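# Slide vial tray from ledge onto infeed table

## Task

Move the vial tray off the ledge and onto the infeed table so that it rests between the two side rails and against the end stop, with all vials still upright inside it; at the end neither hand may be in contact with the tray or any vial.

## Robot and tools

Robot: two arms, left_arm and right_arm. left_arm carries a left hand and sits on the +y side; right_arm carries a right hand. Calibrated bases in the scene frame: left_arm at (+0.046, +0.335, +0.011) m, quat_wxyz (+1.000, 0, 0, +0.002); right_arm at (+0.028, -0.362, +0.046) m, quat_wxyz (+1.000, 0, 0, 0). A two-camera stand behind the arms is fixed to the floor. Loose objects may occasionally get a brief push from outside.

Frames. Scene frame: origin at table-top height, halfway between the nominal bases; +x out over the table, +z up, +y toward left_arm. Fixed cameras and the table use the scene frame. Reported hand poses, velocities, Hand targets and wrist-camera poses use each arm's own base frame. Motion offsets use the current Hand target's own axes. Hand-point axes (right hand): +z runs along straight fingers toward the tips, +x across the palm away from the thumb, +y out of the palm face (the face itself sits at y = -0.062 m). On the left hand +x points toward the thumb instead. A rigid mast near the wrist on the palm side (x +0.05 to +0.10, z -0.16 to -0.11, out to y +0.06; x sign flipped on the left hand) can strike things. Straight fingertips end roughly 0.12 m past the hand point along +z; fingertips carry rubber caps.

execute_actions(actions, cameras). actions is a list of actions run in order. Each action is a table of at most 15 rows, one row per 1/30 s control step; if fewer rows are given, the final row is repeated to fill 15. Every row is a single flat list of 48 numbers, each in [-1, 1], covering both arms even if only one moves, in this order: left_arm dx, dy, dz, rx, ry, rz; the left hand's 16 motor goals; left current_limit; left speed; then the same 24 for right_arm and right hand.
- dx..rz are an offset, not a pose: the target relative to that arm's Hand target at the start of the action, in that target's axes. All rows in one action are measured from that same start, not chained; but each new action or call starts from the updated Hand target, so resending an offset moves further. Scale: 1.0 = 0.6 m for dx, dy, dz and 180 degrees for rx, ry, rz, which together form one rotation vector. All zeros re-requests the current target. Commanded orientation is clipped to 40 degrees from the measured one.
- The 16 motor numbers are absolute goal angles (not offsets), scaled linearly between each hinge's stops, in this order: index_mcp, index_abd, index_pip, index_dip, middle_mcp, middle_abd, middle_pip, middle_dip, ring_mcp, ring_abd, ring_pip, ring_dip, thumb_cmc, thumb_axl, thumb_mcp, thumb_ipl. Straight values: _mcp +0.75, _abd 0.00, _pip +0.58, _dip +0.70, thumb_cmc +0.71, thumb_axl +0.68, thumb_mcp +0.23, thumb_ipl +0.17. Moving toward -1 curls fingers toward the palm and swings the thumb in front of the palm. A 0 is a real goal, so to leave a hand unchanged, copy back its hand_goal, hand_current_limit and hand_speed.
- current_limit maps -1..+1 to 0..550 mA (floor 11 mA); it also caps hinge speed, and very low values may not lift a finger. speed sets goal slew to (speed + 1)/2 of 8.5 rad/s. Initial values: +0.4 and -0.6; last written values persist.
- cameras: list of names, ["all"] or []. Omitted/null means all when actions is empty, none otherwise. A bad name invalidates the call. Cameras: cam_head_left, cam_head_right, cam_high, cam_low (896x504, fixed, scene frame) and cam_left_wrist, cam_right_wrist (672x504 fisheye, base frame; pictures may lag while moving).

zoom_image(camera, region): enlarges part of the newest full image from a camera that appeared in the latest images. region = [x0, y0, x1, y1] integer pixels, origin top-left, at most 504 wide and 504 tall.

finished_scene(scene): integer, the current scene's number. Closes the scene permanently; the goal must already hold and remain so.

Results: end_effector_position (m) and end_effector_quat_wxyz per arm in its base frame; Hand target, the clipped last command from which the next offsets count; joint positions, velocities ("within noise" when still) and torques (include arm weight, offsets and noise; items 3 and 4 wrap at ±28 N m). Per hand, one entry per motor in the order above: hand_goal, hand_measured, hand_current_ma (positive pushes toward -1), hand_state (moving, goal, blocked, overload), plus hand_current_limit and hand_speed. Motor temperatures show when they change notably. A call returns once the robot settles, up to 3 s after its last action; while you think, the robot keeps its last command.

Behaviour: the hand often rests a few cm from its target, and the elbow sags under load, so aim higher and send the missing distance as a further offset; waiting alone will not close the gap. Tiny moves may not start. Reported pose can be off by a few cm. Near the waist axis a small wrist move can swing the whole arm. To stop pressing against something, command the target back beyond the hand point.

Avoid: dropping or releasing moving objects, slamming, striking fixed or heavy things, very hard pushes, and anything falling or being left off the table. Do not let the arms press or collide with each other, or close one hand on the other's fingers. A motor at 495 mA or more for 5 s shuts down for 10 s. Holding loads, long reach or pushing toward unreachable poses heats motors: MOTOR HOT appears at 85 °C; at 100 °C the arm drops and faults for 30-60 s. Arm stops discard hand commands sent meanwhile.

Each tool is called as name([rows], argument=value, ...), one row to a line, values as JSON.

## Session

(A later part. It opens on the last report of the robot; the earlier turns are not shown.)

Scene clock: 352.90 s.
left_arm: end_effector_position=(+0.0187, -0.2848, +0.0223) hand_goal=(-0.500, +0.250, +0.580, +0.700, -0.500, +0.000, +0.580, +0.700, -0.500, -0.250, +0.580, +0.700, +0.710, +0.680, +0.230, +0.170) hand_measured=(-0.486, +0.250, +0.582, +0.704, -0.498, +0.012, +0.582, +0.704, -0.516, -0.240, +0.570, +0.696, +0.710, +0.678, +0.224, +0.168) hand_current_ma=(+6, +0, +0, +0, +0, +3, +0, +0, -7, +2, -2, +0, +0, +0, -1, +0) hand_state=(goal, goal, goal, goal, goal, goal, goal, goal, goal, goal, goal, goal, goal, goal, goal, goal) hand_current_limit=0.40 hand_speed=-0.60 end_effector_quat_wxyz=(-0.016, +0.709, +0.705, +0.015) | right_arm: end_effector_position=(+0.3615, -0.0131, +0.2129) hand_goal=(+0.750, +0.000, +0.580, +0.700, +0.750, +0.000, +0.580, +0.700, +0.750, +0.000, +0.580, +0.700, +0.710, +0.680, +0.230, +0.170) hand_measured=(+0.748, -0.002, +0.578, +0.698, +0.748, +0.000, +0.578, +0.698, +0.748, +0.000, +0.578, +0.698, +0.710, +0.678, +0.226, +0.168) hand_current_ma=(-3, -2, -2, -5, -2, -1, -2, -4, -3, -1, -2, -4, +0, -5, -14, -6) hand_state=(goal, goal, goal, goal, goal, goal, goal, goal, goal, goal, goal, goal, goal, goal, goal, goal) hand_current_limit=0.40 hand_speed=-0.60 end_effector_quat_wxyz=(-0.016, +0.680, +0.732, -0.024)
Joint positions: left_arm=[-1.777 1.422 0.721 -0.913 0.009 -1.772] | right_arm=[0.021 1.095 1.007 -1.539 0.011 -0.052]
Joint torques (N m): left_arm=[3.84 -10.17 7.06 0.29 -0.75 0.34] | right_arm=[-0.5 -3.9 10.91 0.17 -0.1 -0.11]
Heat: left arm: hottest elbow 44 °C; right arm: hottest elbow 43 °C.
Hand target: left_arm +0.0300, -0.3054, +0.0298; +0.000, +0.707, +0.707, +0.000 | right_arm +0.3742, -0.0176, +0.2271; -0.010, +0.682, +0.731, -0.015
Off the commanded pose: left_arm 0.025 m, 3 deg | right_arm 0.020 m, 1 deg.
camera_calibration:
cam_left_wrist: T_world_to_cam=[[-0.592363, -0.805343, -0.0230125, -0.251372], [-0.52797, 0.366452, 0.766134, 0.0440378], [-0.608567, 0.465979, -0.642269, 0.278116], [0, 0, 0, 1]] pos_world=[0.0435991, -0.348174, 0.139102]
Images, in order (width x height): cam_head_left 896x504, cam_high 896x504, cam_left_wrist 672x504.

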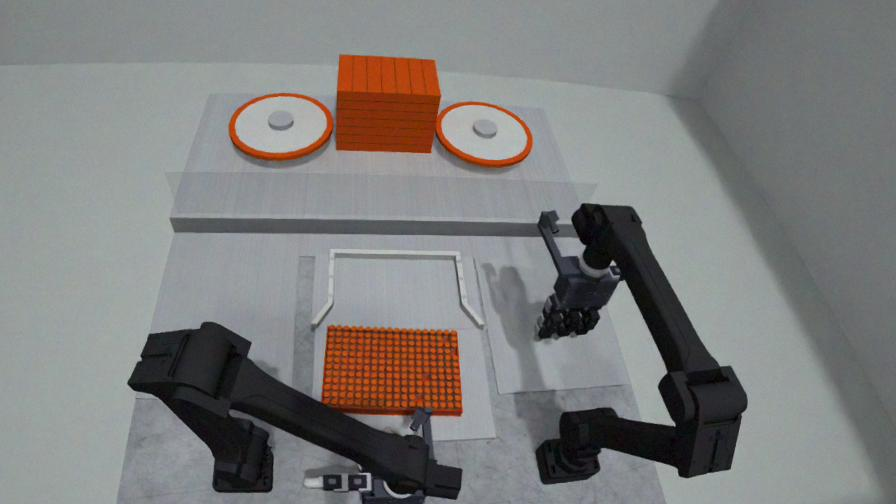

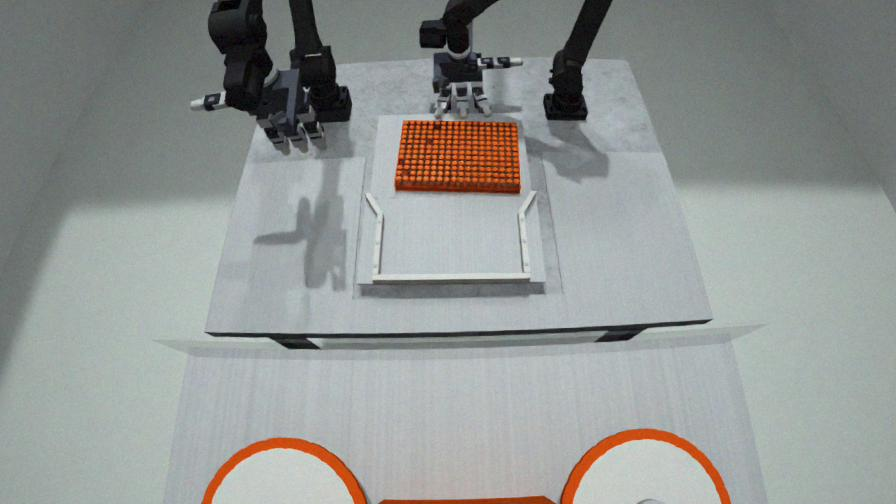

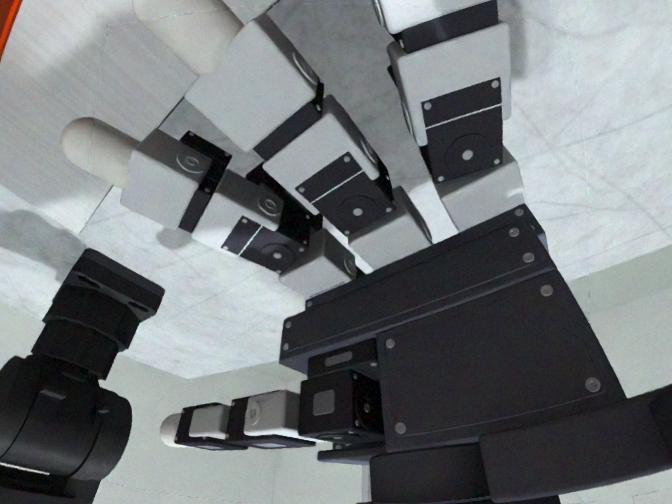

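execute_actions([
  [[0,-0.03,-0.07,0,0,0,-0.4,0.25,0.58,0.7,-0.4,0,0.58,0.7,-0.4,-0.25,0.58,0.7,0.71,0.68,0.23,0.17,0.4,-0.6,0,0,0,0,0,0,0.75,0,0.58,0.7,0.75,0,0.58,0.7,0.75,0,0.58,0.7,0.71,0.68,0.23,0.17,0.4,-0.6]],
  [[0,0,0.01,0,0,0,-0.32,0.25,0.58,0.7,-0.32,0,0.58,0.7,-0.32,-0.25,0.58,0.7,0.71,0.68,0.23,0.17,0.4,-0.6,0,0,0,0,0,0,0.75,0,0.58,0.7,0.75,0,0.58,0.7,0.75,0,0.58,0.7,0.71,0.68,0.23,0.17,0.4,-0.6]],
], cameras=["cam_high","cam_left_wrist","cam_head_left"])

zoom_image(camera="cam_high", region=[380, 50, 540, 210])

zoom_image(camera="cam_head_left", region=[300, 380, 500, 504])

Scene clock: 368.83 s.
left_arm: end_effector_position=(+0.0185, -0.2903, +0.0583) hand_goal=(-0.320, +0.250, +0.580, +0.700, -0.320, +0.000, +0.580, +0.700, -0.320, -0.250, +0.580, +0.700, +0.710, +0.680, +0.230, +0.170) hand_measured=(-0.312, +0.250, +0.580, +0.702, -0.312, +0.004, +0.580, +0.700, -0.312, -0.246, +0.580, +0.698, +0.710, +0.678, +0.224, +0.168) hand_current_ma=(+2, +0, +0, +0, +2, +0, +0, +0, +2, +0, +0, +0, +0, +0, -1, +0) hand_state=(goal, goal, goal, goal, goal, goal, goal, goal, goal, goal, goal, goal, goal, goal, goal, goal) hand_current_limit=0.40 hand_speed=-0.60 end_effector_quat_wxyz=(-0.009, +0.706, +0.708, +0.011) | right_arm: end_effector_position=(+0.3615, -0.0131, +0.2129) hand_goal=(+0.750, +0.000, +0.580, +0.700, +0.750, +0.000, +0.580, +0.700, +0.750, +0.000, +0.580, +0.700, +0.710, +0.680, +0.230, +0.170) hand_measured=(+0.748, -0.002, +0.578, +0.698, +0.748, +0.000, +0.578, +0.698, +0.748, +0.000, +0.578, +0.698, +0.710, +0.678, +0.226, +0.168) hand_current_ma=(-3, -2, -2, -5, -2, -1, -2, -4, -3, -1, -2, -4, +0, -5, -14, -6) hand_state=(goal, goal, goal, goal, goal, goal, goal, goal, goal, goal, goal, goal, goal, goal, goal, goal) hand_current_limit=0.40 hand_speed=-0.60 end_effector_quat_wxyz=(-0.016, +0.680, +0.732, -0.024)
Joint positions: left_arm=[-1.777 1.359 0.776 -1.016 0.002 -1.78] | right_arm=[0.021 1.095 1.007 -1.539 0.011 -0.052]
Joint torques (N m): left_arm=[-0.15 -9 7.86 0.05 -0.39 -0.11] | right_arm=[-0.5 -3.9 10.93 0.27 -0.1 -0.12]
Heat: left arm: hottest elbow 44 °C; right arm: hottest elbow 43 °C.
Hand target: left_arm +0.0120, -0.3053, +0.0659; +0.000, +0.707, +0.707, +0.000 | right_arm +0.3742, -0.0176, +0.2271; -0.010, +0.682, +0.731, -0.015
Off the commanded pose: left_arm 0.018 m, 2 deg | right_arm 0.020 m, 1 deg.
camera_calibration:
cam_left_wrist: T_world_to_cam=[[-0.585749, -0.810388, -0.0129882, -0.257275], [-0.534372, 0.374097, 0.757956, 0.0211958], [-0.60938, 0.450913, -0.652176, 0.299907], [0, 0, 0, 1]] pos_world=[0.0433846, -0.351654, 0.176185]
Images, in order (width x height): cam_head_left 896x504, cam_high 896x504, cam_left_wrist 672x504.

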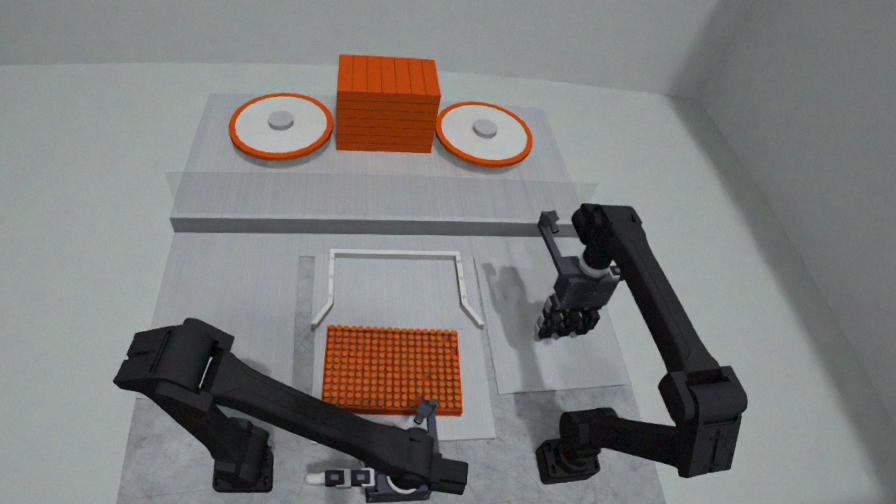

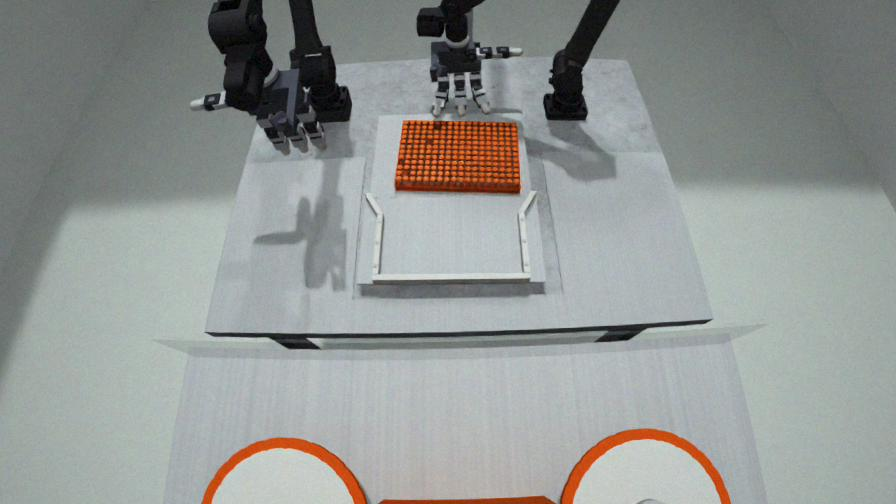

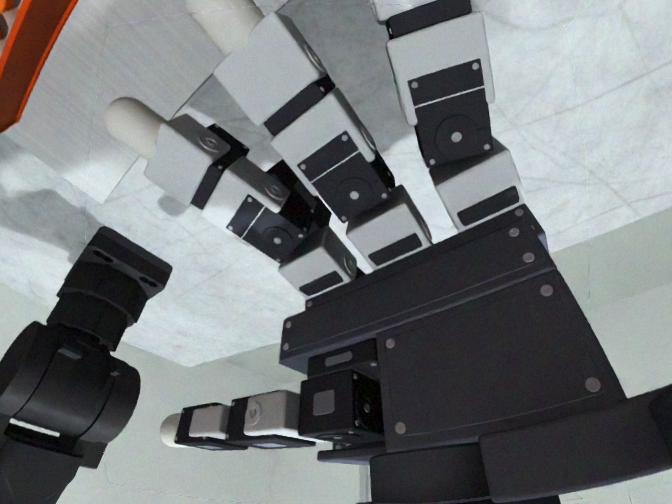

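Scaled by 3.150 from the camera's 896x504 image, which has a finer 1280x720 frame.

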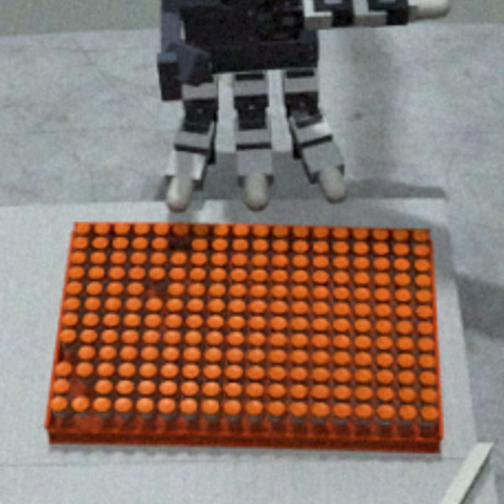

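Scaled by 2.520 from the camera's 896x504 image, which has a finer 1280x720 frame.

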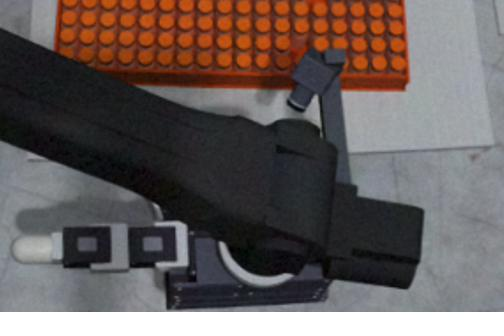

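execute_actions([
  [[0,0.035,0,0,0,0,-0.32,0.25,0.58,0.7,-0.32,0,0.58,0.7,-0.32,-0.25,0.58,0.7,0.71,0.68,0.23,0.17,0.4,-0.6,0,0,0,0,0,0,0.75,0,0.58,0.7,0.75,0,0.58,0.7,0.75,0,0.58,0.7,0.71,0.68,0.23,0.17,0.4,-0.6]],
  [[0,0.025,0,0,0,0,-0.32,0.25,0.58,0.7,-0.32,0,0.58,0.7,-0.32,-0.25,0.58,0.7,0.71,0.68,0.23,0.17,0.4,-0.6,0,0,0,0,0,0,0.75,0,0.58,0.7,0.75,0,0.58,0.7,0.75,0,0.58,0.7,0.71,0.68,0.23,0.17,0.4,-0.6]],
], cameras=["cam_high","cam_left_wrist"])

zoom_image(camera="cam_high", region=[380, 50, 540, 210])

Scene clock: 375.87 s.
left_arm: end_effector_position=(+0.0369, -0.2966, +0.0583) hand_goal=(-0.320, +0.250, +0.580, +0.700, -0.320, +0.000, +0.580, +0.700, -0.320, -0.250, +0.580, +0.700, +0.710, +0.680, +0.230, +0.170) hand_measured=(-0.312, +0.250, +0.580, +0.702, -0.312, +0.002, +0.580, +0.700, -0.306, -0.240, +0.590, +0.698, +0.710, +0.678, +0.224, +0.168) hand_current_ma=(+2, +0, +0, +0, +2, +0, +0, +0, +5, +2, +2, +0, +0, +0, -1, +0) hand_state=(goal, goal, goal, goal, goal, goal, goal, goal, goal, goal, goal, goal, goal, goal, goal, goal) hand_current_limit=0.40 hand_speed=-0.60 end_effector_quat_wxyz=(-0.011, +0.717, +0.697, +0.007) | right_arm: end_effector_position=(+0.3615, -0.0131, +0.2129) hand_goal=(+0.750, +0.000, +0.580, +0.700, +0.750, +0.000, +0.580, +0.700, +0.750, +0.000, +0.580, +0.700, +0.710, +0.680, +0.230, +0.170) hand_measured=(+0.748, -0.002, +0.578, +0.698, +0.748, +0.000, +0.578, +0.698, +0.748, +0.000, +0.578, +0.698, +0.710, +0.678, +0.226, +0.168) hand_current_ma=(-3, -2, -2, -5, -2, -1, -2, -4, -3, -1, -2, -4, +0, -5, -14, -6) hand_state=(goal, goal, goal, goal, goal, goal, goal, goal, goal, goal, goal, goal, goal, goal, goal, goal) hand_current_limit=0.40 hand_speed=-0.60 end_effector_quat_wxyz=(-0.016, +0.680, +0.732, -0.024)
Joint positions: left_arm=[-1.717 1.356 0.776 -1.016 0.009 -1.687] | right_arm=[0.021 1.095 1.007 -1.539 0.011 -0.052]
Joint torques (N m): left_arm=[3.43 -10.29 6.78 0.01 -0.7 0.01] | right_arm=[-0.73 -4.13 10.93 0.23 -0.12 -0.11]
Heat: left arm: hottest elbow 43 °C; right arm: hottest elbow 43 °C.
Hand target: left_arm +0.0481, -0.3053, +0.0658; +0.000, +0.707, +0.707, +0.000 | right_arm +0.3742, -0.0176, +0.2271; -0.010, +0.682, +0.731, -0.015
Off the commanded pose: left_arm 0.016 m, 2 deg | right_arm 0.020 m, 1 deg.
camera_calibration:
cam_left_wrist: T_world_to_cam=[[-0.611872, -0.790939, -0.00541162, -0.245293], [-0.514158, 0.392536, 0.762599, 0.0378441], [-0.601044, 0.469395, -0.646849, 0.31872], [0, 0, 0, 1]] pos_world=[0.0609349, -0.358472, 0.175976]
Images, in order (width x height): cam_high 896x504, cam_left_wrist 672x504.

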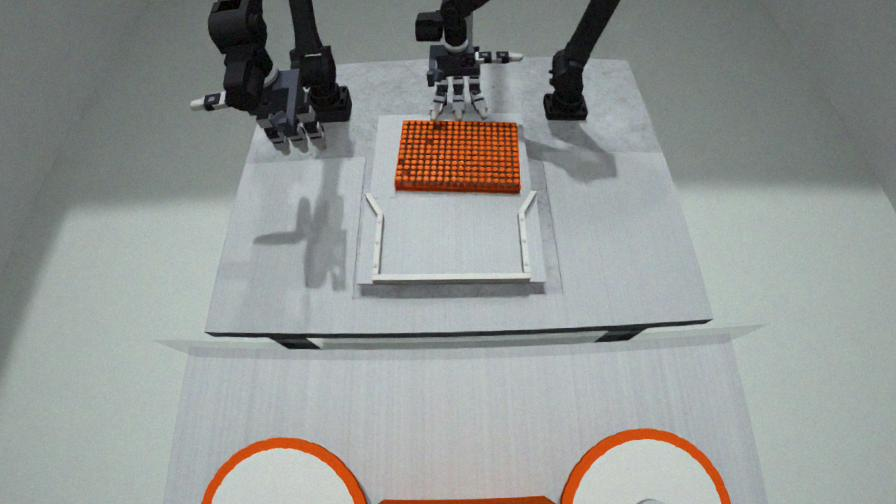

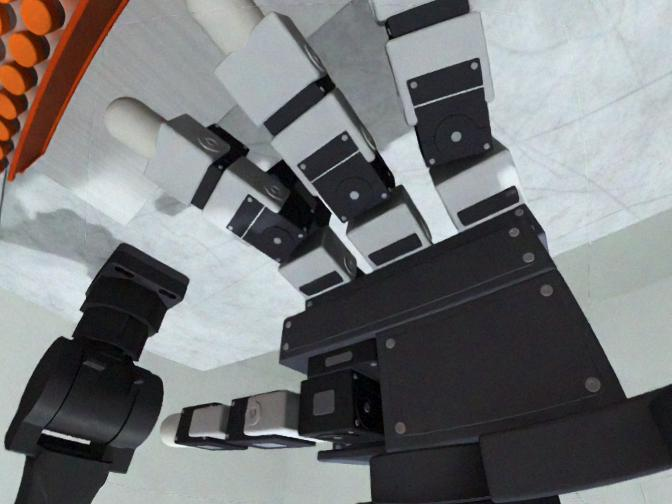

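Scaled by 3.150 from the camera's 896x504 image, which has a finer 1280x720 frame.

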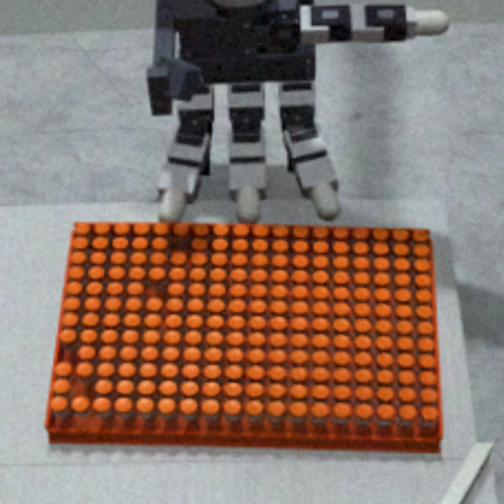

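execute_actions([
  [[0,0.03,0,0,0,0,-0.32,0.25,0.58,0.7,-0.32,0,0.58,0.7,-0.32,-0.25,0.58,0.7,0.71,0.68,0.23,0.17,0.6,-0.6,0,0,0,0,0,0,0.75,0,0.58,0.7,0.75,0,0.58,0.7,0.75,0,0.58,0.7,0.71,0.68,0.23,0.17,0.4,-0.6]],
  [[0,0.03,0,0,0,0,-0.32,0.25,0.58,0.7,-0.32,0,0.58,0.7,-0.32,-0.25,0.58,0.7,0.71,0.68,0.23,0.17,0.6,-0.6,0,0,0,0,0,0,0.75,0,0.58,0.7,0.75,0,0.58,0.7,0.75,0,0.58,0.7,0.71,0.68,0.23,0.17,0.4,-0.6]],
], cameras=["cam_high","cam_left_wrist"])

zoom_image(camera="cam_high", region=[380, 50, 540, 210])

Scene clock: 386.13 s.
left_arm: end_effector_position=(+0.0435, -0.3000, +0.0620) hand_goal=(-0.320, +0.250, +0.580, +0.700, -0.320, +0.000, +0.580, +0.700, -0.320, -0.250, +0.580, +0.700, +0.710, +0.680, +0.230, +0.170) hand_measured=(-0.312, +0.250, +0.580, +0.702, -0.294, +0.034, +0.626, +0.700, -0.286, -0.232, +0.598, +0.698, +0.710, +0.678, +0.224, +0.168) hand_current_ma=(+2, +0, +0, +0, +16, +19, +40, +0, +26, +6, +8, +0, +0, +0, -1, +0) hand_state=(goal, goal, goal, goal, blocked, blocked, blocked, goal, blocked, goal, goal, goal, goal, goal, goal, goal) hand_current_limit=0.60 hand_speed=-0.60 end_effector_quat_wxyz=(-0.025, +0.727, +0.686, -0.017) | right_arm: end_effector_position=(+0.3615, -0.0131, +0.2129) hand_goal=(+0.750, +0.000, +0.580, +0.700, +0.750, +0.000, +0.580, +0.700, +0.750, +0.000, +0.580, +0.700, +0.710, +0.680, +0.230, +0.170) hand_measured=(+0.748, -0.002, +0.578, +0.698, +0.748, +0.000, +0.578, +0.698, +0.748, +0.000, +0.578, +0.698, +0.710, +0.678, +0.226, +0.168) hand_current_ma=(-3, -2, -2, -5, -2, -1, -2, -4, -3, -1, -2, -4, +0, -5, -14, -6) hand_state=(goal, goal, goal, goal, goal, goal, goal, goal, goal, goal, goal, goal, goal, goal, goal, goal) hand_current_limit=0.40 hand_speed=-0.60 end_effector_quat_wxyz=(-0.016, +0.680, +0.732, -0.024)
Joint positions: left_arm=[-1.67 1.328 0.776 -1.025 0.06 -1.611] | right_arm=[0.021 1.095 1.007 -1.539 0.011 -0.052]
Joint torques (N m): left_arm=[7.47 -8.7 6.32 0.09 -2.51 0.29] | right_arm=[-0.44 -3.78 10.82 0.24 -0.14 -0.11]
Heat: left arm: hottest elbow 43 °C; right arm: hottest elbow 43 °C.
Hand target: left_arm +0.0840, -0.3053, +0.0659; +0.000, +0.707, +0.707, +0.000 | right_arm +0.3742, -0.0176, +0.2271; -0.010, +0.682, +0.731, -0.015
Off the commanded pose: left_arm 0.041 m, 5 deg | right_arm 0.020 m, 1 deg.
camera_calibration:
cam_left_wrist: T_world_to_cam=[[-0.633236, -0.772897, 0.0405284, -0.240437], [-0.460688, 0.418485, 0.782711, 0.0439273], [-0.621916, 0.47697, -0.621064, 0.32824], [0, 0, 0, 1]] pos_world=[0.0721213, -0.360777, 0.17922]
Images, in order (width x height): cam_high 896x504, cam_left_wrist 672x504.

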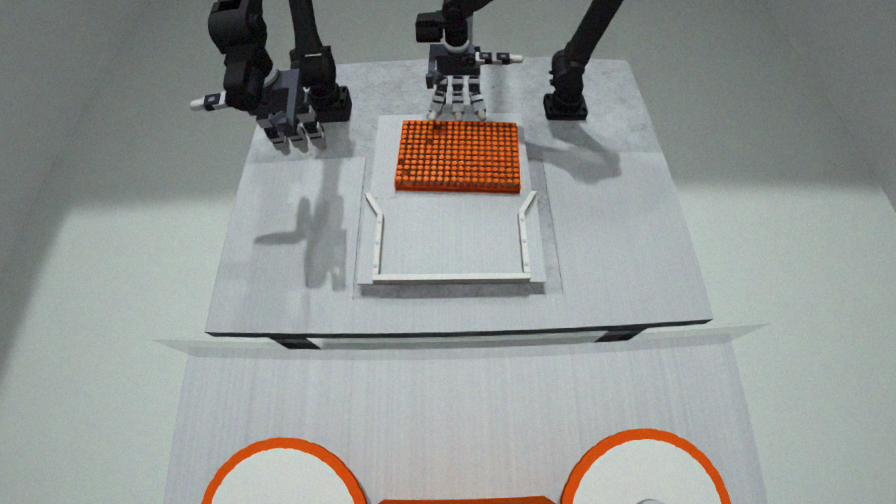

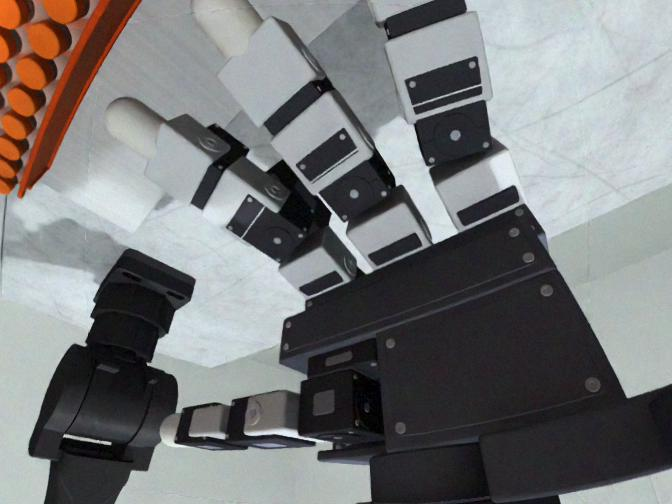

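Scaled by 3.150 from the camera's 896x504 image, which has a finer 1280x720 frame.

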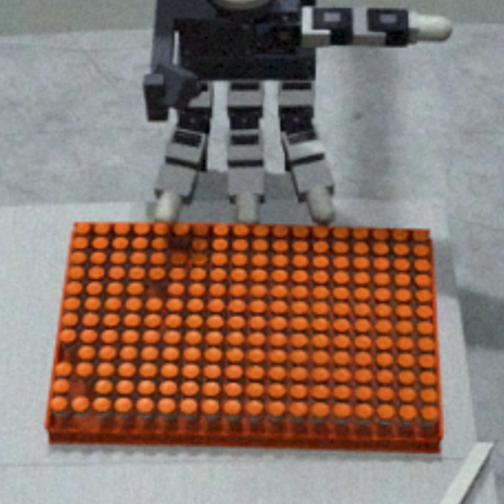

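execute_actions([
  [[0,0.03,0,0,0,0,-0.32,0.25,0.58,0.7,-0.32,0,0.58,0.7,-0.32,-0.25,0.58,0.7,0.71,0.68,0.23,0.17,0.8,-0.6,0,0,0,0,0,0,0.75,0,0.58,0.7,0.75,0,0.58,0.7,0.75,0,0.58,0.7,0.71,0.68,0.23,0.17,0.4,-0.6]],
  [[0,0.03,0,0,0,0,-0.32,0.25,0.58,0.7,-0.32,0,0.58,0.7,-0.32,-0.25,0.58,0.7,0.71,0.68,0.23,0.17,0.8,-0.6,0,0,0,0,0,0,0.75,0,0.58,0.7,0.75,0,0.58,0.7,0.75,0,0.58,0.7,0.71,0.68,0.23,0.17,0.4,-0.6]],
], cameras=["cam_high","cam_left_wrist"])

zoom_image(camera="cam_high", region=[380, 50, 540, 210])

Scene clock: 394.53 s.
left_arm: end_effector_position=(+0.1044, -0.3003, +0.0661) hand_goal=(-0.320, +0.250, +0.580, +0.700, -0.320, +0.000, +0.580, +0.700, -0.320, -0.250, +0.580, +0.700, +0.710, +0.680, +0.230, +0.170) hand_measured=(-0.304, +0.250, +0.584, +0.702, -0.290, -0.012, +0.606, +0.710, -0.310, -0.258, +0.582, +0.698, +0.710, +0.678, +0.224, +0.168) hand_current_ma=(+7, +0, +1, +0, +22, -3, +15, +2, +3, -1, +0, +0, +0, +0, -1, +0) hand_state=(goal, goal, goal, goal, blocked, goal, blocked, goal, goal, goal, goal, goal, goal, goal, goal, goal) hand_current_limit=0.80 hand_speed=-0.60 end_effector_quat_wxyz=(-0.007, +0.719, +0.695, -0.006) | right_arm: end_effector_position=(+0.3615, -0.0131, +0.2129) hand_goal=(+0.750, +0.000, +0.580, +0.700, +0.750, +0.000, +0.580, +0.700, +0.750, +0.000, +0.580, +0.700, +0.710, +0.680, +0.230, +0.170) hand_measured=(+0.748, -0.002, +0.578, +0.698, +0.748, +0.000, +0.578, +0.698, +0.748, +0.000, +0.578, +0.698, +0.710, +0.678, +0.226, +0.168) hand_current_ma=(-3, -2, -2, -5, -2, -1, -2, -4, -3, -1, -2, -4, +0, -5, -14, -6) hand_state=(goal, goal, goal, goal, goal, goal, goal, goal, goal, goal, goal, goal, goal, goal, goal, goal) hand_current_limit=0.40 hand_speed=-0.60 end_effector_quat_wxyz=(-0.016, +0.680, +0.732, -0.024)
Joint positions: left_arm=[-1.501 1.325 0.776 -1.025 0.019 -1.466] | right_arm=[0.021 1.095 1.007 -1.539 0.011 -0.052]
Joint torques (N m): left_arm=[3.72 -7.53 6.8 0.29 -1.02 0.01] | right_arm=[-0.73 -3.9 10.81 0.2 -0.11 -0.12]
Motor temperatures (°C): left_arm=[31 31 42 33 38 28] | right_arm=[31 33 43 26 27 30]
Heat: left arm: hottest elbow 42 °C; right arm: hottest elbow 43 °C.
Hand target: left_arm +0.1200, -0.3055, +0.0659; +0.001, +0.707, +0.707, -0.001 | right_arm +0.3742, -0.0176, +0.2271; -0.010, +0.682, +0.731, -0.015
Off the commanded pose: left_arm 0.016 m, 2 deg | right_arm 0.020 m, 1 deg.
camera_calibration:
cam_left_wrist: T_world_to_cam=[[-0.615583, -0.787753, 0.0224099, -0.207351], [-0.502142, 0.413994, 0.759251, 0.0735104], [-0.60738, 0.456129, -0.650412, 0.363005], [0, 0, 0, 1]] pos_world=[0.129754, -0.359351, 0.184937]
Images, in order (width x height): cam_high 896x504, cam_left_wrist 672x504.

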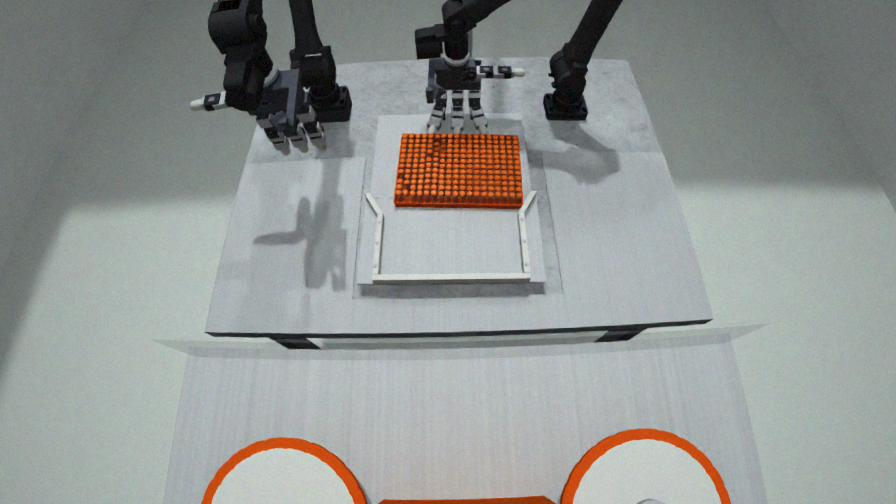

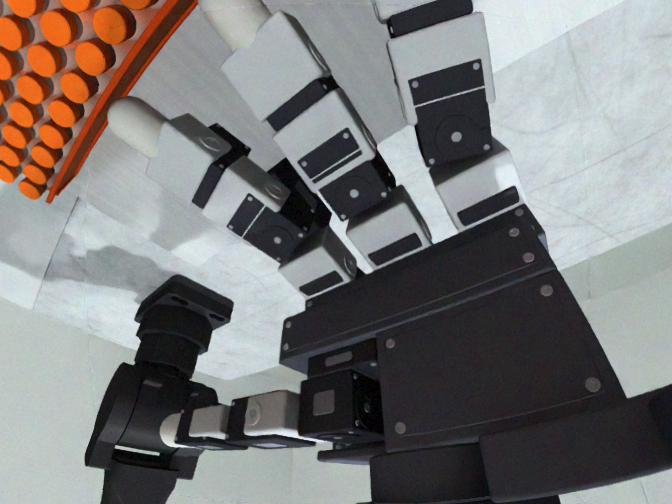

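Scaled by 3.150 from the camera's 896x504 image, which has a finer 1280x720 frame.

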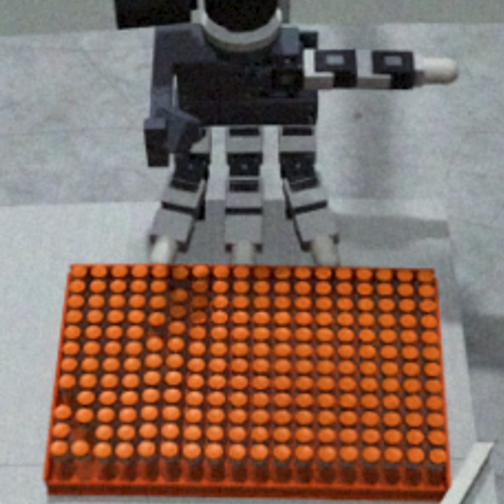

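zoom_image(camera="cam_high", region=[390, 125, 460, 195])

execute_actions(actions=[], cameras=["cam_head_left","cam_head_right"])

zoom_image(camera="cam_head_left", region=[300, 300, 480, 430])

Scaled by 7.200 from the camera's 896x504 image, which has a finer 1280x720 frame.

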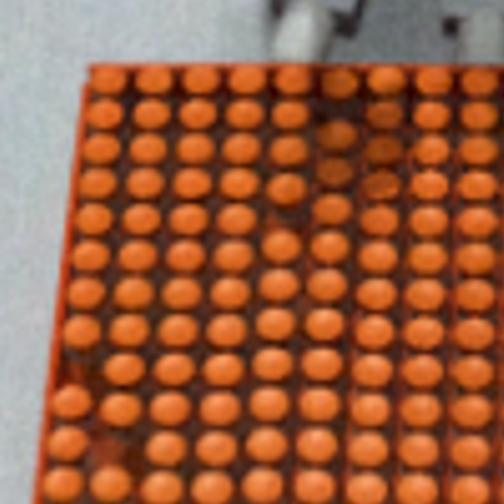

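Scene clock: 398.70 s.
left_arm: end_effector_position=(+0.1044, -0.3003, +0.0661) hand_goal=(-0.320, +0.250, +0.580, +0.700, -0.320, +0.000, +0.580, +0.700, -0.320, -0.250, +0.580, +0.700, +0.710, +0.680, +0.230, +0.170) hand_measured=(-0.304, +0.250, +0.584, +0.702, -0.290, -0.012, +0.606, +0.710, -0.310, -0.258, +0.582, +0.698, +0.710, +0.678, +0.224, +0.168) hand_current_ma=(+7, +0, +1, +0, +22, -3, +15, +2, +3, -1, +0, +0, +0, +0, -1, +0) hand_state=(goal, goal, goal, goal, blocked, goal, blocked, goal, goal, goal, goal, goal, goal, goal, goal, goal) hand_current_limit=0.80 hand_speed=-0.60 end_effector_quat_wxyz=(-0.007, +0.719, +0.695, -0.006) | right_arm: end_effector_position=(+0.3615, -0.0131, +0.2129) hand_goal=(+0.750, +0.000, +0.580, +0.700, +0.750, +0.000, +0.580, +0.700, +0.750, +0.000, +0.580, +0.700, +0.710, +0.680, +0.230, +0.170) hand_measured=(+0.748, -0.002, +0.578, +0.698, +0.748, +0.000, +0.578, +0.698, +0.748, +0.000, +0.578, +0.698, +0.710, +0.678, +0.226, +0.168) hand_current_ma=(-3, -2, -2, -5, -2, -1, -2, -4, -3, -1, -2, -4, +0, -5, -14, -6) hand_state=(goal, goal, goal, goal, goal, goal, goal, goal, goal, goal, goal, goal, goal, goal, goal, goal) hand_current_limit=0.40 hand_speed=-0.60 end_effector_quat_wxyz=(-0.016, +0.680, +0.732, -0.024)
Joint positions: left_arm=[-1.501 1.325 0.776 -1.025 0.019 -1.466] | right_arm=[0.021 1.095 1.007 -1.539 0.011 -0.052]
Joint velocities: within noise
Joint torques (N m): left_arm=[3.43 -7.47 6.86 0.35 -0.98 0] | right_arm=[-0.26 -3.84 10.88 0.21 -0.12 -0.1]
Motor temperatures (°C): left_arm=[31 31 42 33 38 28] | right_arm=[31 33 43 26 27 30]
Heat: left arm: hottest elbow 42 °C; right arm: hottest elbow 43 °C.
Hand target: left_arm +0.1200, -0.3055, +0.0659; +0.001, +0.707, +0.707, -0.001 | right_arm +0.3742, -0.0176, +0.2271; -0.010, +0.682, +0.731, -0.015
Off the commanded pose: left_arm 0.016 m, 2 deg | right_arm 0.020 m, 1 deg.
Images, in order (width x height): cam_head_left 896x504, cam_head_right 896x504.

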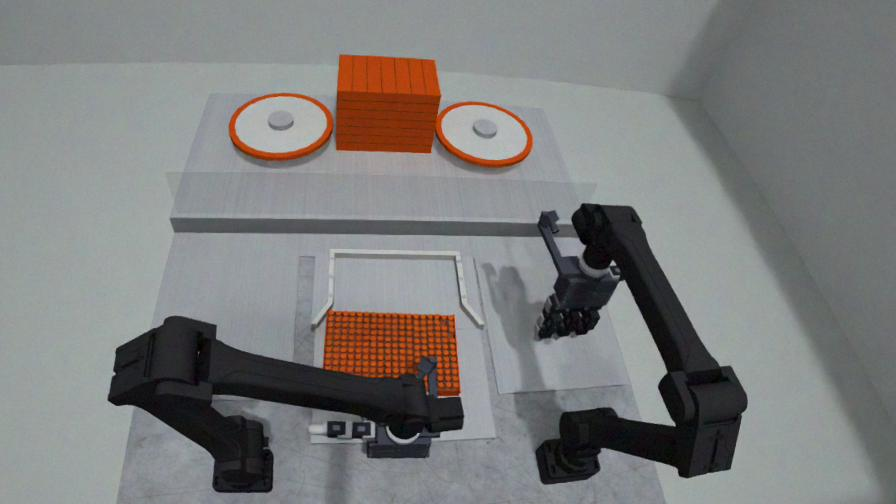

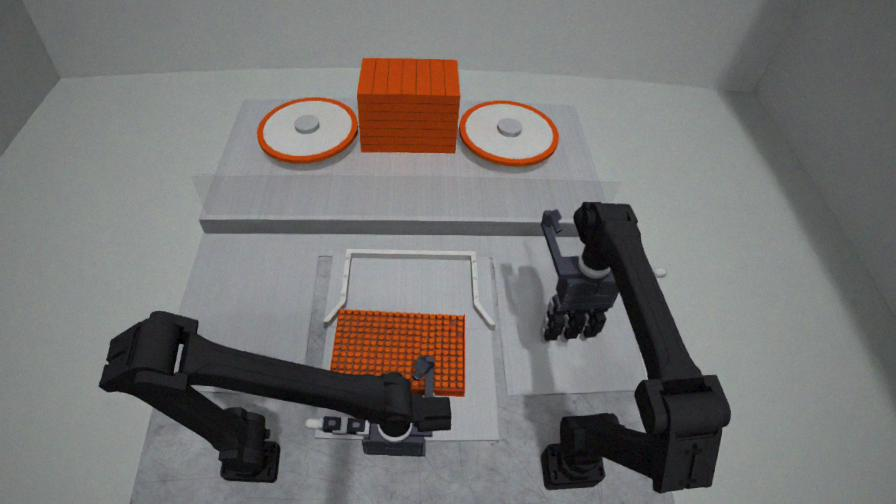

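Scaled by 2.800 from the camera's 896x504 image, which has a finer 1280x720 frame.

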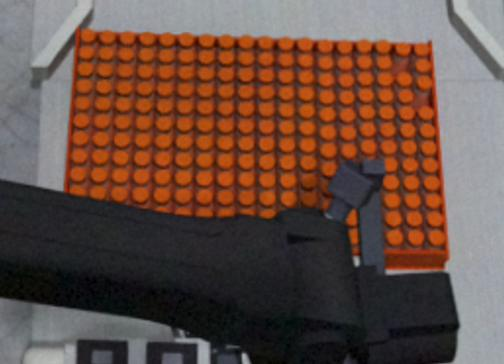

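execute_actions([
  [[-0.012,0.03,0,0,0,-0.008,-0.32,0.25,0.58,0.7,-0.32,0,0.58,0.7,-0.32,-0.25,0.58,0.7,0.71,0.68,0.23,0.17,0.8,-0.6,0,0,0,0,0,0,0.75,0,0.58,0.7,0.75,0,0.58,0.7,0.75,0,0.58,0.7,0.71,0.68,0.23,0.17,0.4,-0.6]],
  [[-0.012,0.03,0,0,0,-0.008,-0.32,0.25,0.58,0.7,-0.32,0,0.58,0.7,-0.32,-0.25,0.58,0.7,0.71,0.68,0.23,0.17,0.8,-0.6,0,0,0,0,0,0,0.75,0,0.58,0.7,0.75,0,0.58,0.7,0.75,0,0.58,0.7,0.71,0.68,0.23,0.17,0.4,-0.6]],
], cameras=["cam_high","cam_left_wrist"])

zoom_image(camera="cam_high", region=[360, 90, 550, 300])

Scene clock: 420.83 s.
left_arm: end_effector_position=(+0.1318, -0.3154, +0.0653) hand_goal=(-0.320, +0.250, +0.580, +0.700, -0.320, +0.000, +0.580, +0.700, -0.320, -0.250, +0.580, +0.700, +0.710, +0.680, +0.230, +0.170) hand_measured=(-0.304, +0.250, +0.584, +0.702, -0.300, -0.024, +0.606, +0.710, -0.312, -0.258, +0.582, +0.700, +0.710, +0.678, +0.224, +0.168) hand_current_ma=(+7, +0, +1, +0, +9, -9, +15, +3, +2, -1, +0, +0, +0, +0, -1, +0) hand_state=(goal, goal, goal, goal, goal, blocked, blocked, goal, goal, goal, goal, goal, goal, goal, goal, goal) hand_current_limit=0.80 hand_speed=-0.60 end_effector_quat_wxyz=(-0.011, +0.712, +0.702, -0.010) | right_arm: end_effector_position=(+0.3615, -0.0131, +0.2129) hand_goal=(+0.750, +0.000, +0.580, +0.700, +0.750, +0.000, +0.580, +0.700, +0.750, +0.000, +0.580, +0.700, +0.710, +0.680, +0.230, +0.170) hand_measured=(+0.748, -0.002, +0.578, +0.698, +0.748, +0.000, +0.578, +0.698, +0.748, +0.000, +0.578, +0.698, +0.710, +0.678, +0.226, +0.168) hand_current_ma=(-3, -2, -2, -5, -2, -1, -2, -4, -3, -1, -2, -4, +0, -5, -14, -6) hand_state=(goal, goal, goal, goal, goal, goal, goal, goal, goal, goal, goal, goal, goal, goal, goal, goal) hand_current_limit=0.40 hand_speed=-0.60 end_effector_quat_wxyz=(-0.016, +0.680, +0.732, -0.024)
Joint positions: left_arm=[-1.417 1.378 0.827 -1.025 0.029 -1.402] | right_arm=[0.021 1.095 1.007 -1.539 0.011 -0.052]
Joint torques (N m): left_arm=[4.84 -7.77 7.6 0.43 -1.36 -0.14] | right_arm=[-0.56 -3.78 10.66 0.18 -0.12 -0.11]
Heat: left arm: hottest elbow 42 °C; right arm: hottest elbow 44 °C.
Hand target: left_arm +0.1562, -0.3193, +0.0659; +0.001, +0.689, +0.725, -0.001 | right_arm +0.3742, -0.0176, +0.2271; -0.010, +0.682, +0.731, -0.015
Off the commanded pose: left_arm 0.025 m, 4 deg | right_arm 0.020 m, 1 deg.
camera_calibration:
cam_left_wrist: T_world_to_cam=[[-0.599827, -0.799599, 0.0291338, -0.208664], [-0.502106, 0.40451, 0.76437, 0.0907771], [-0.622974, 0.443861, -0.64412, 0.383838], [0, 0, 0, 1]] pos_world=[0.159539, -0.373938, 0.18393]
Images, in order (width x height): cam_high 896x504, cam_left_wrist 672x504.

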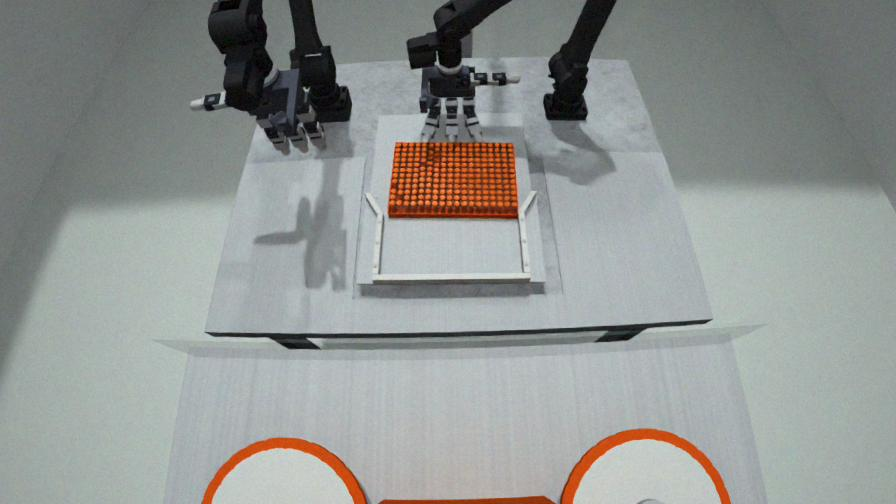

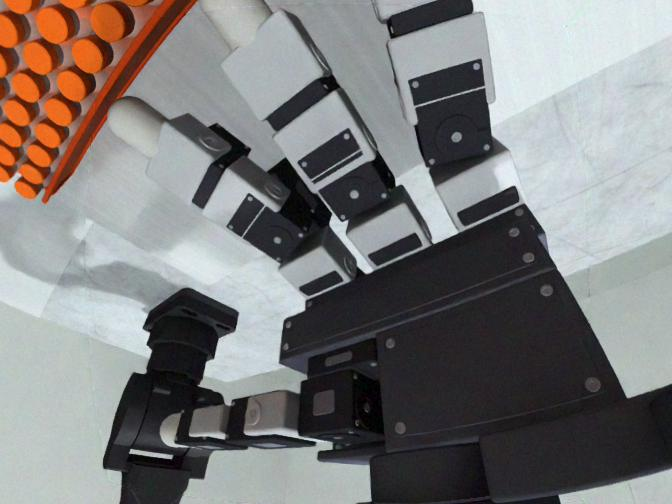

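Scaled by 2.400 from the camera's 896x504 image, which has a finer 1280x720 frame.

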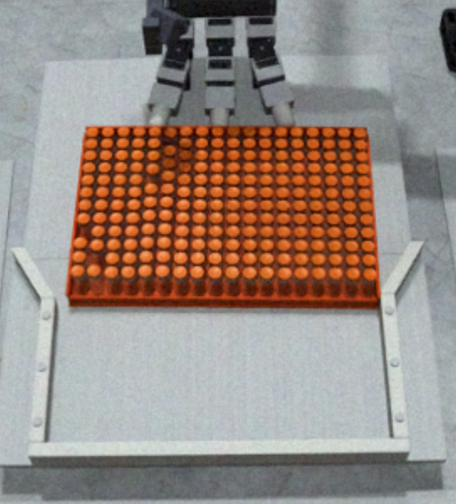

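execute_actions([
  [[-0.012,0.03,0,0,0,-0.004,-0.32,0.25,0.58,0.7,-0.32,0,0.58,0.7,-0.32,-0.25,0.58,0.7,0.71,0.68,0.23,0.17,0.8,-0.6,0,0,0,0,0,0,0.75,0,0.58,0.7,0.75,0,0.58,0.7,0.75,0,0.58,0.7,0.71,0.68,0.23,0.17,0.4,-0.6]],
  [[-0.008,0.03,0,0,0,-0.004,-0.32,0.25,0.58,0.7,-0.32,0,0.58,0.7,-0.32,-0.25,0.58,0.7,0.71,0.68,0.23,0.17,0.8,-0.6,0,0,0,0,0,0,0.75,0,0.58,0.7,0.75,0,0.58,0.7,0.75,0,0.58,0.7,0.71,0.68,0.23,0.17,0.4,-0.6]],
], cameras=["cam_high","cam_head_left"])

zoom_image(camera="cam_high", region=[360, 90, 550, 300])

Scene clock: 435.87 s.
left_arm: end_effector_position=(+0.1682, -0.3252, +0.0656) hand_goal=(-0.320, +0.250, +0.580, +0.700, -0.320, +0.000, +0.580, +0.700, -0.320, -0.250, +0.580, +0.700, +0.710, +0.680, +0.230, +0.170) hand_measured=(-0.304, +0.250, +0.584, +0.702, -0.300, -0.022, +0.608, +0.712, -0.312, -0.258, +0.584, +0.700, +0.710, +0.678, +0.224, +0.168) hand_current_ma=(+7, +0, +1, +0, +9, -9, +16, +3, +2, -1, +0, +0, +0, +0, -1, +0) hand_state=(goal, goal, goal, goal, goal, blocked, blocked, goal, goal, goal, goal, goal, goal, goal, goal, goal) hand_current_limit=0.80 hand_speed=-0.60 end_effector_quat_wxyz=(-0.009, +0.699, +0.715, -0.010) | right_arm: end_effector_position=(+0.3615, -0.0131, +0.2129) hand_goal=(+0.750, +0.000, +0.580, +0.700, +0.750, +0.000, +0.580, +0.700, +0.750, +0.000, +0.580, +0.700, +0.710, +0.680, +0.230, +0.170) hand_measured=(+0.748, -0.002, +0.578, +0.698, +0.748, +0.000, +0.578, +0.698, +0.748, +0.000, +0.578, +0.698, +0.710, +0.678, +0.226, +0.168) hand_current_ma=(-3, -2, -2, -5, -2, -1, -2, -4, -3, -1, -2, -4, +0, -5, -14, -6) hand_state=(goal, goal, goal, goal, goal, goal, goal, goal, goal, goal, goal, goal, goal, goal, goal, goal) hand_current_limit=0.40 hand_speed=-0.60 end_effector_quat_wxyz=(-0.016, +0.680, +0.732, -0.024)
Joint positions: left_arm=[-1.322 1.428 0.878 -1.025 0.026 -1.344] | right_arm=[0.021 1.095 1.007 -1.539 0.011 -0.052]
Joint torques (N m): left_arm=[4.31 -8.64 7.91 0.36 -1.25 -0.04] | right_arm=[-0.21 -3.72 10.93 0.38 -0.08 -0.11]
Heat: left arm: hottest elbow 43 °C; right arm: hottest elbow 44 °C.
Hand target: left_arm +0.1928, -0.3292, +0.0658; +0.000, +0.680, +0.733, +0.000 | right_arm +0.3742, -0.0176, +0.2271; -0.010, +0.682, +0.731, -0.015
Off the commanded pose: left_arm 0.025 m, 3 deg | right_arm 0.020 m, 1 deg.
Images, in order (width x height): cam_head_left 896x504, cam_high 896x504.

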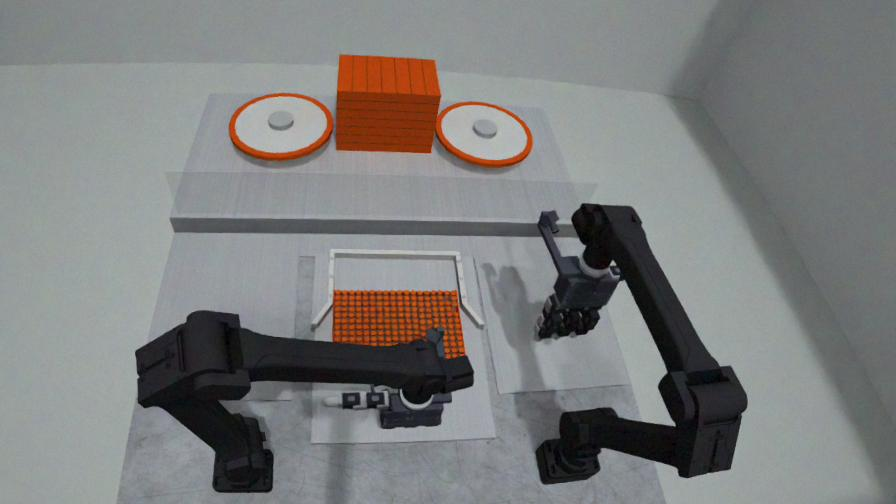

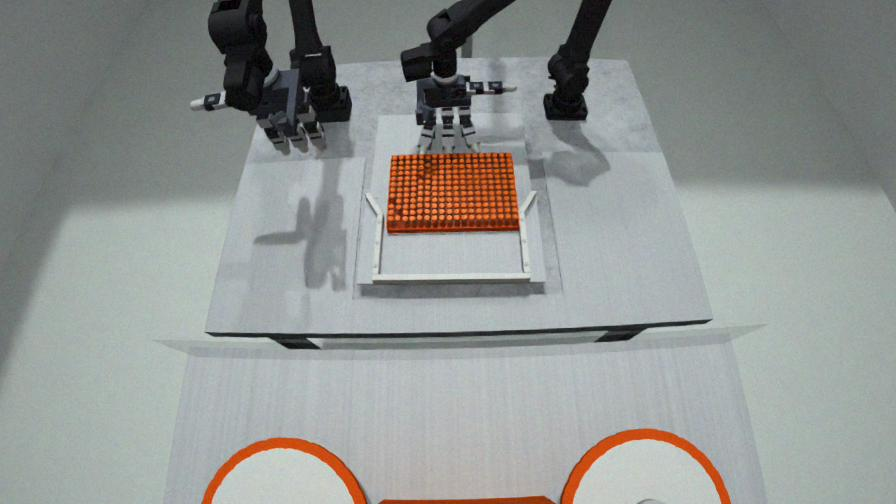

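Scaled by 2.400 from the camera's 896x504 image, which has a finer 1280x720 frame.

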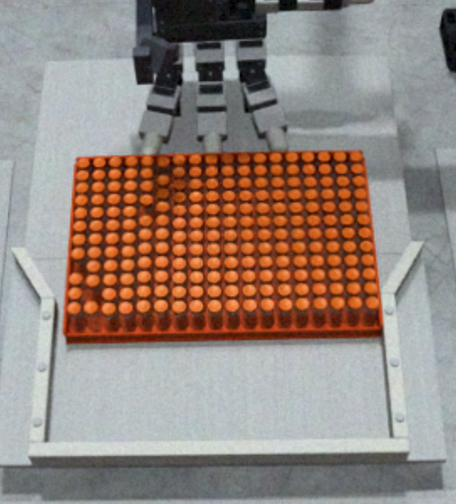

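execute_actions([
  [[-0.012,0.033,0,0,0,0,-0.32,0.25,0.58,0.7,-0.32,0,0.58,0.7,-0.32,-0.25,0.58,0.7,0.71,0.68,0.23,0.17,0.8,-0.6,0,0,0,0,0,0,0.75,0,0.58,0.7,0.75,0,0.58,0.7,0.75,0,0.58,0.7,0.71,0.68,0.23,0.17,0.4,-0.6]],
  [[-0.008,0.033,0,0,0,0,-0.32,0.25,0.58,0.7,-0.32,0,0.58,0.7,-0.32,-0.25,0.58,0.7,0.71,0.68,0.23,0.17,0.8,-0.6,0,0,0,0,0,0,0.75,0,0.58,0.7,0.75,0,0.58,0.7,0.75,0,0.58,0.7,0.71,0.68,0.23,0.17,0.4,-0.6]],
  [[-0.004,0.033,0,0,0,0,-0.32,0.25,0.58,0.7,-0.32,0,0.58,0.7,-0.32,-0.25,0.58,0.7,0.71,0.68,0.23,0.17,0.8,-0.6,0,0,0,0,0,0,0.75,0,0.58,0.7,0.75,0,0.58,0.7,0.75,0,0.58,0.7,0.71,0.68,0.23,0.17,0.4,-0.6]],
], cameras=["cam_high"])

zoom_image(camera="cam_high", region=[360, 90, 550, 300])

Scene clock: 446.83 s.
left_arm: end_effector_position=(+0.2259, -0.3367, +0.0662) hand_goal=(-0.320, +0.250, +0.580, +0.700, -0.320, +0.000, +0.580, +0.700, -0.320, -0.250, +0.580, +0.700, +0.710, +0.680, +0.230, +0.170) hand_measured=(-0.304, +0.250, +0.584, +0.702, -0.300, +0.000, +0.608, +0.712, -0.310, -0.248, +0.584, +0.700, +0.710, +0.678, +0.224, +0.168) hand_current_ma=(+7, +0, +1, +0, +9, +0, +17, +3, +2, +0, +0, +0, +0, +0, -1, +0) hand_state=(goal, goal, goal, goal, goal, goal, blocked, goal, goal, goal, goal, goal, goal, goal, goal, goal) hand_current_limit=0.80 hand_speed=-0.60 end_effector_quat_wxyz=(-0.006, +0.692, +0.722, -0.011) | right_arm: end_effector_position=(+0.3615, -0.0131, +0.2129) hand_goal=(+0.750, +0.000, +0.580, +0.700, +0.750, +0.000, +0.580, +0.700, +0.750, +0.000, +0.580, +0.700, +0.710, +0.680, +0.230, +0.170) hand_measured=(+0.748, -0.002, +0.578, +0.698, +0.748, +0.000, +0.578, +0.698, +0.748, +0.000, +0.578, +0.698, +0.710, +0.678, +0.226, +0.168) hand_current_ma=(-3, -2, -2, -5, -2, -1, -2, -4, -3, -1, -2, -4, +0, -5, -14, -6) hand_state=(goal, goal, goal, goal, goal, goal, goal, goal, goal, goal, goal, goal, goal, goal, goal, goal) hand_current_limit=0.40 hand_speed=-0.60 end_effector_quat_wxyz=(-0.016, +0.680, +0.732, -0.024)
Joint positions: left_arm=[-1.186 1.5 0.958 -1.029 0.025 -1.228] | right_arm=[0.021 1.095 1.007 -1.539 0.011 -0.052]
Joint torques (N m): left_arm=[4.48 -9.41 8.29 0.16 -1.21 0.14] | right_arm=[-0.79 -3.84 10.84 0.13 -0.11 -0.12]
Heat: left arm: hottest elbow 44 °C; right arm: hottest elbow 44 °C.
Hand target: left_arm +0.2532, -0.3391, +0.0658; +0.000, +0.680, +0.733, +0.000 | right_arm +0.3742, -0.0176, +0.2271; -0.010, +0.682, +0.731, -0.015
Off the commanded pose: left_arm 0.027 m, 2 deg | right_arm 0.020 m, 1 deg.
Images, in order (width x height): cam_high 896x504.

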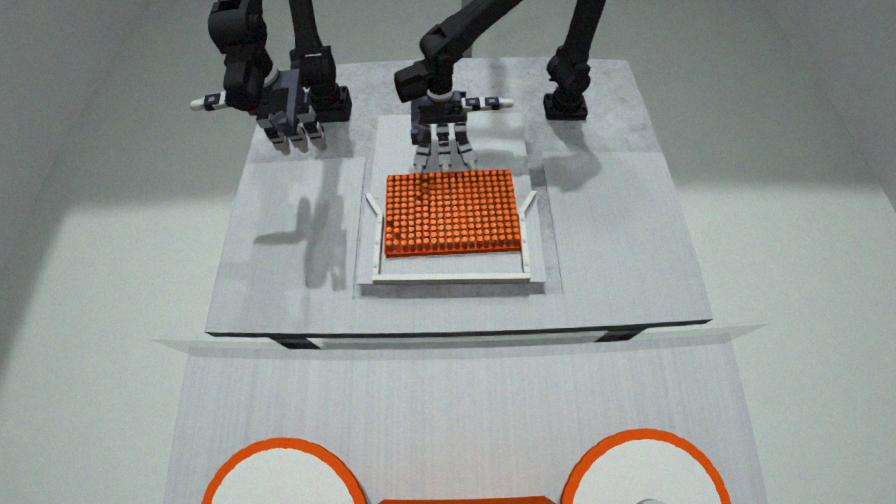

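Scaled by 2.400 from the camera's 896x504 image, which has a finer 1280x720 frame.

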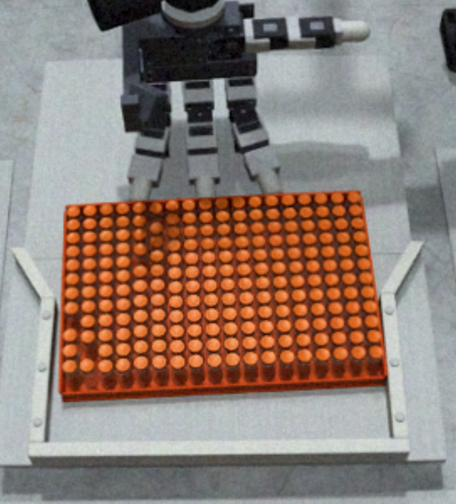

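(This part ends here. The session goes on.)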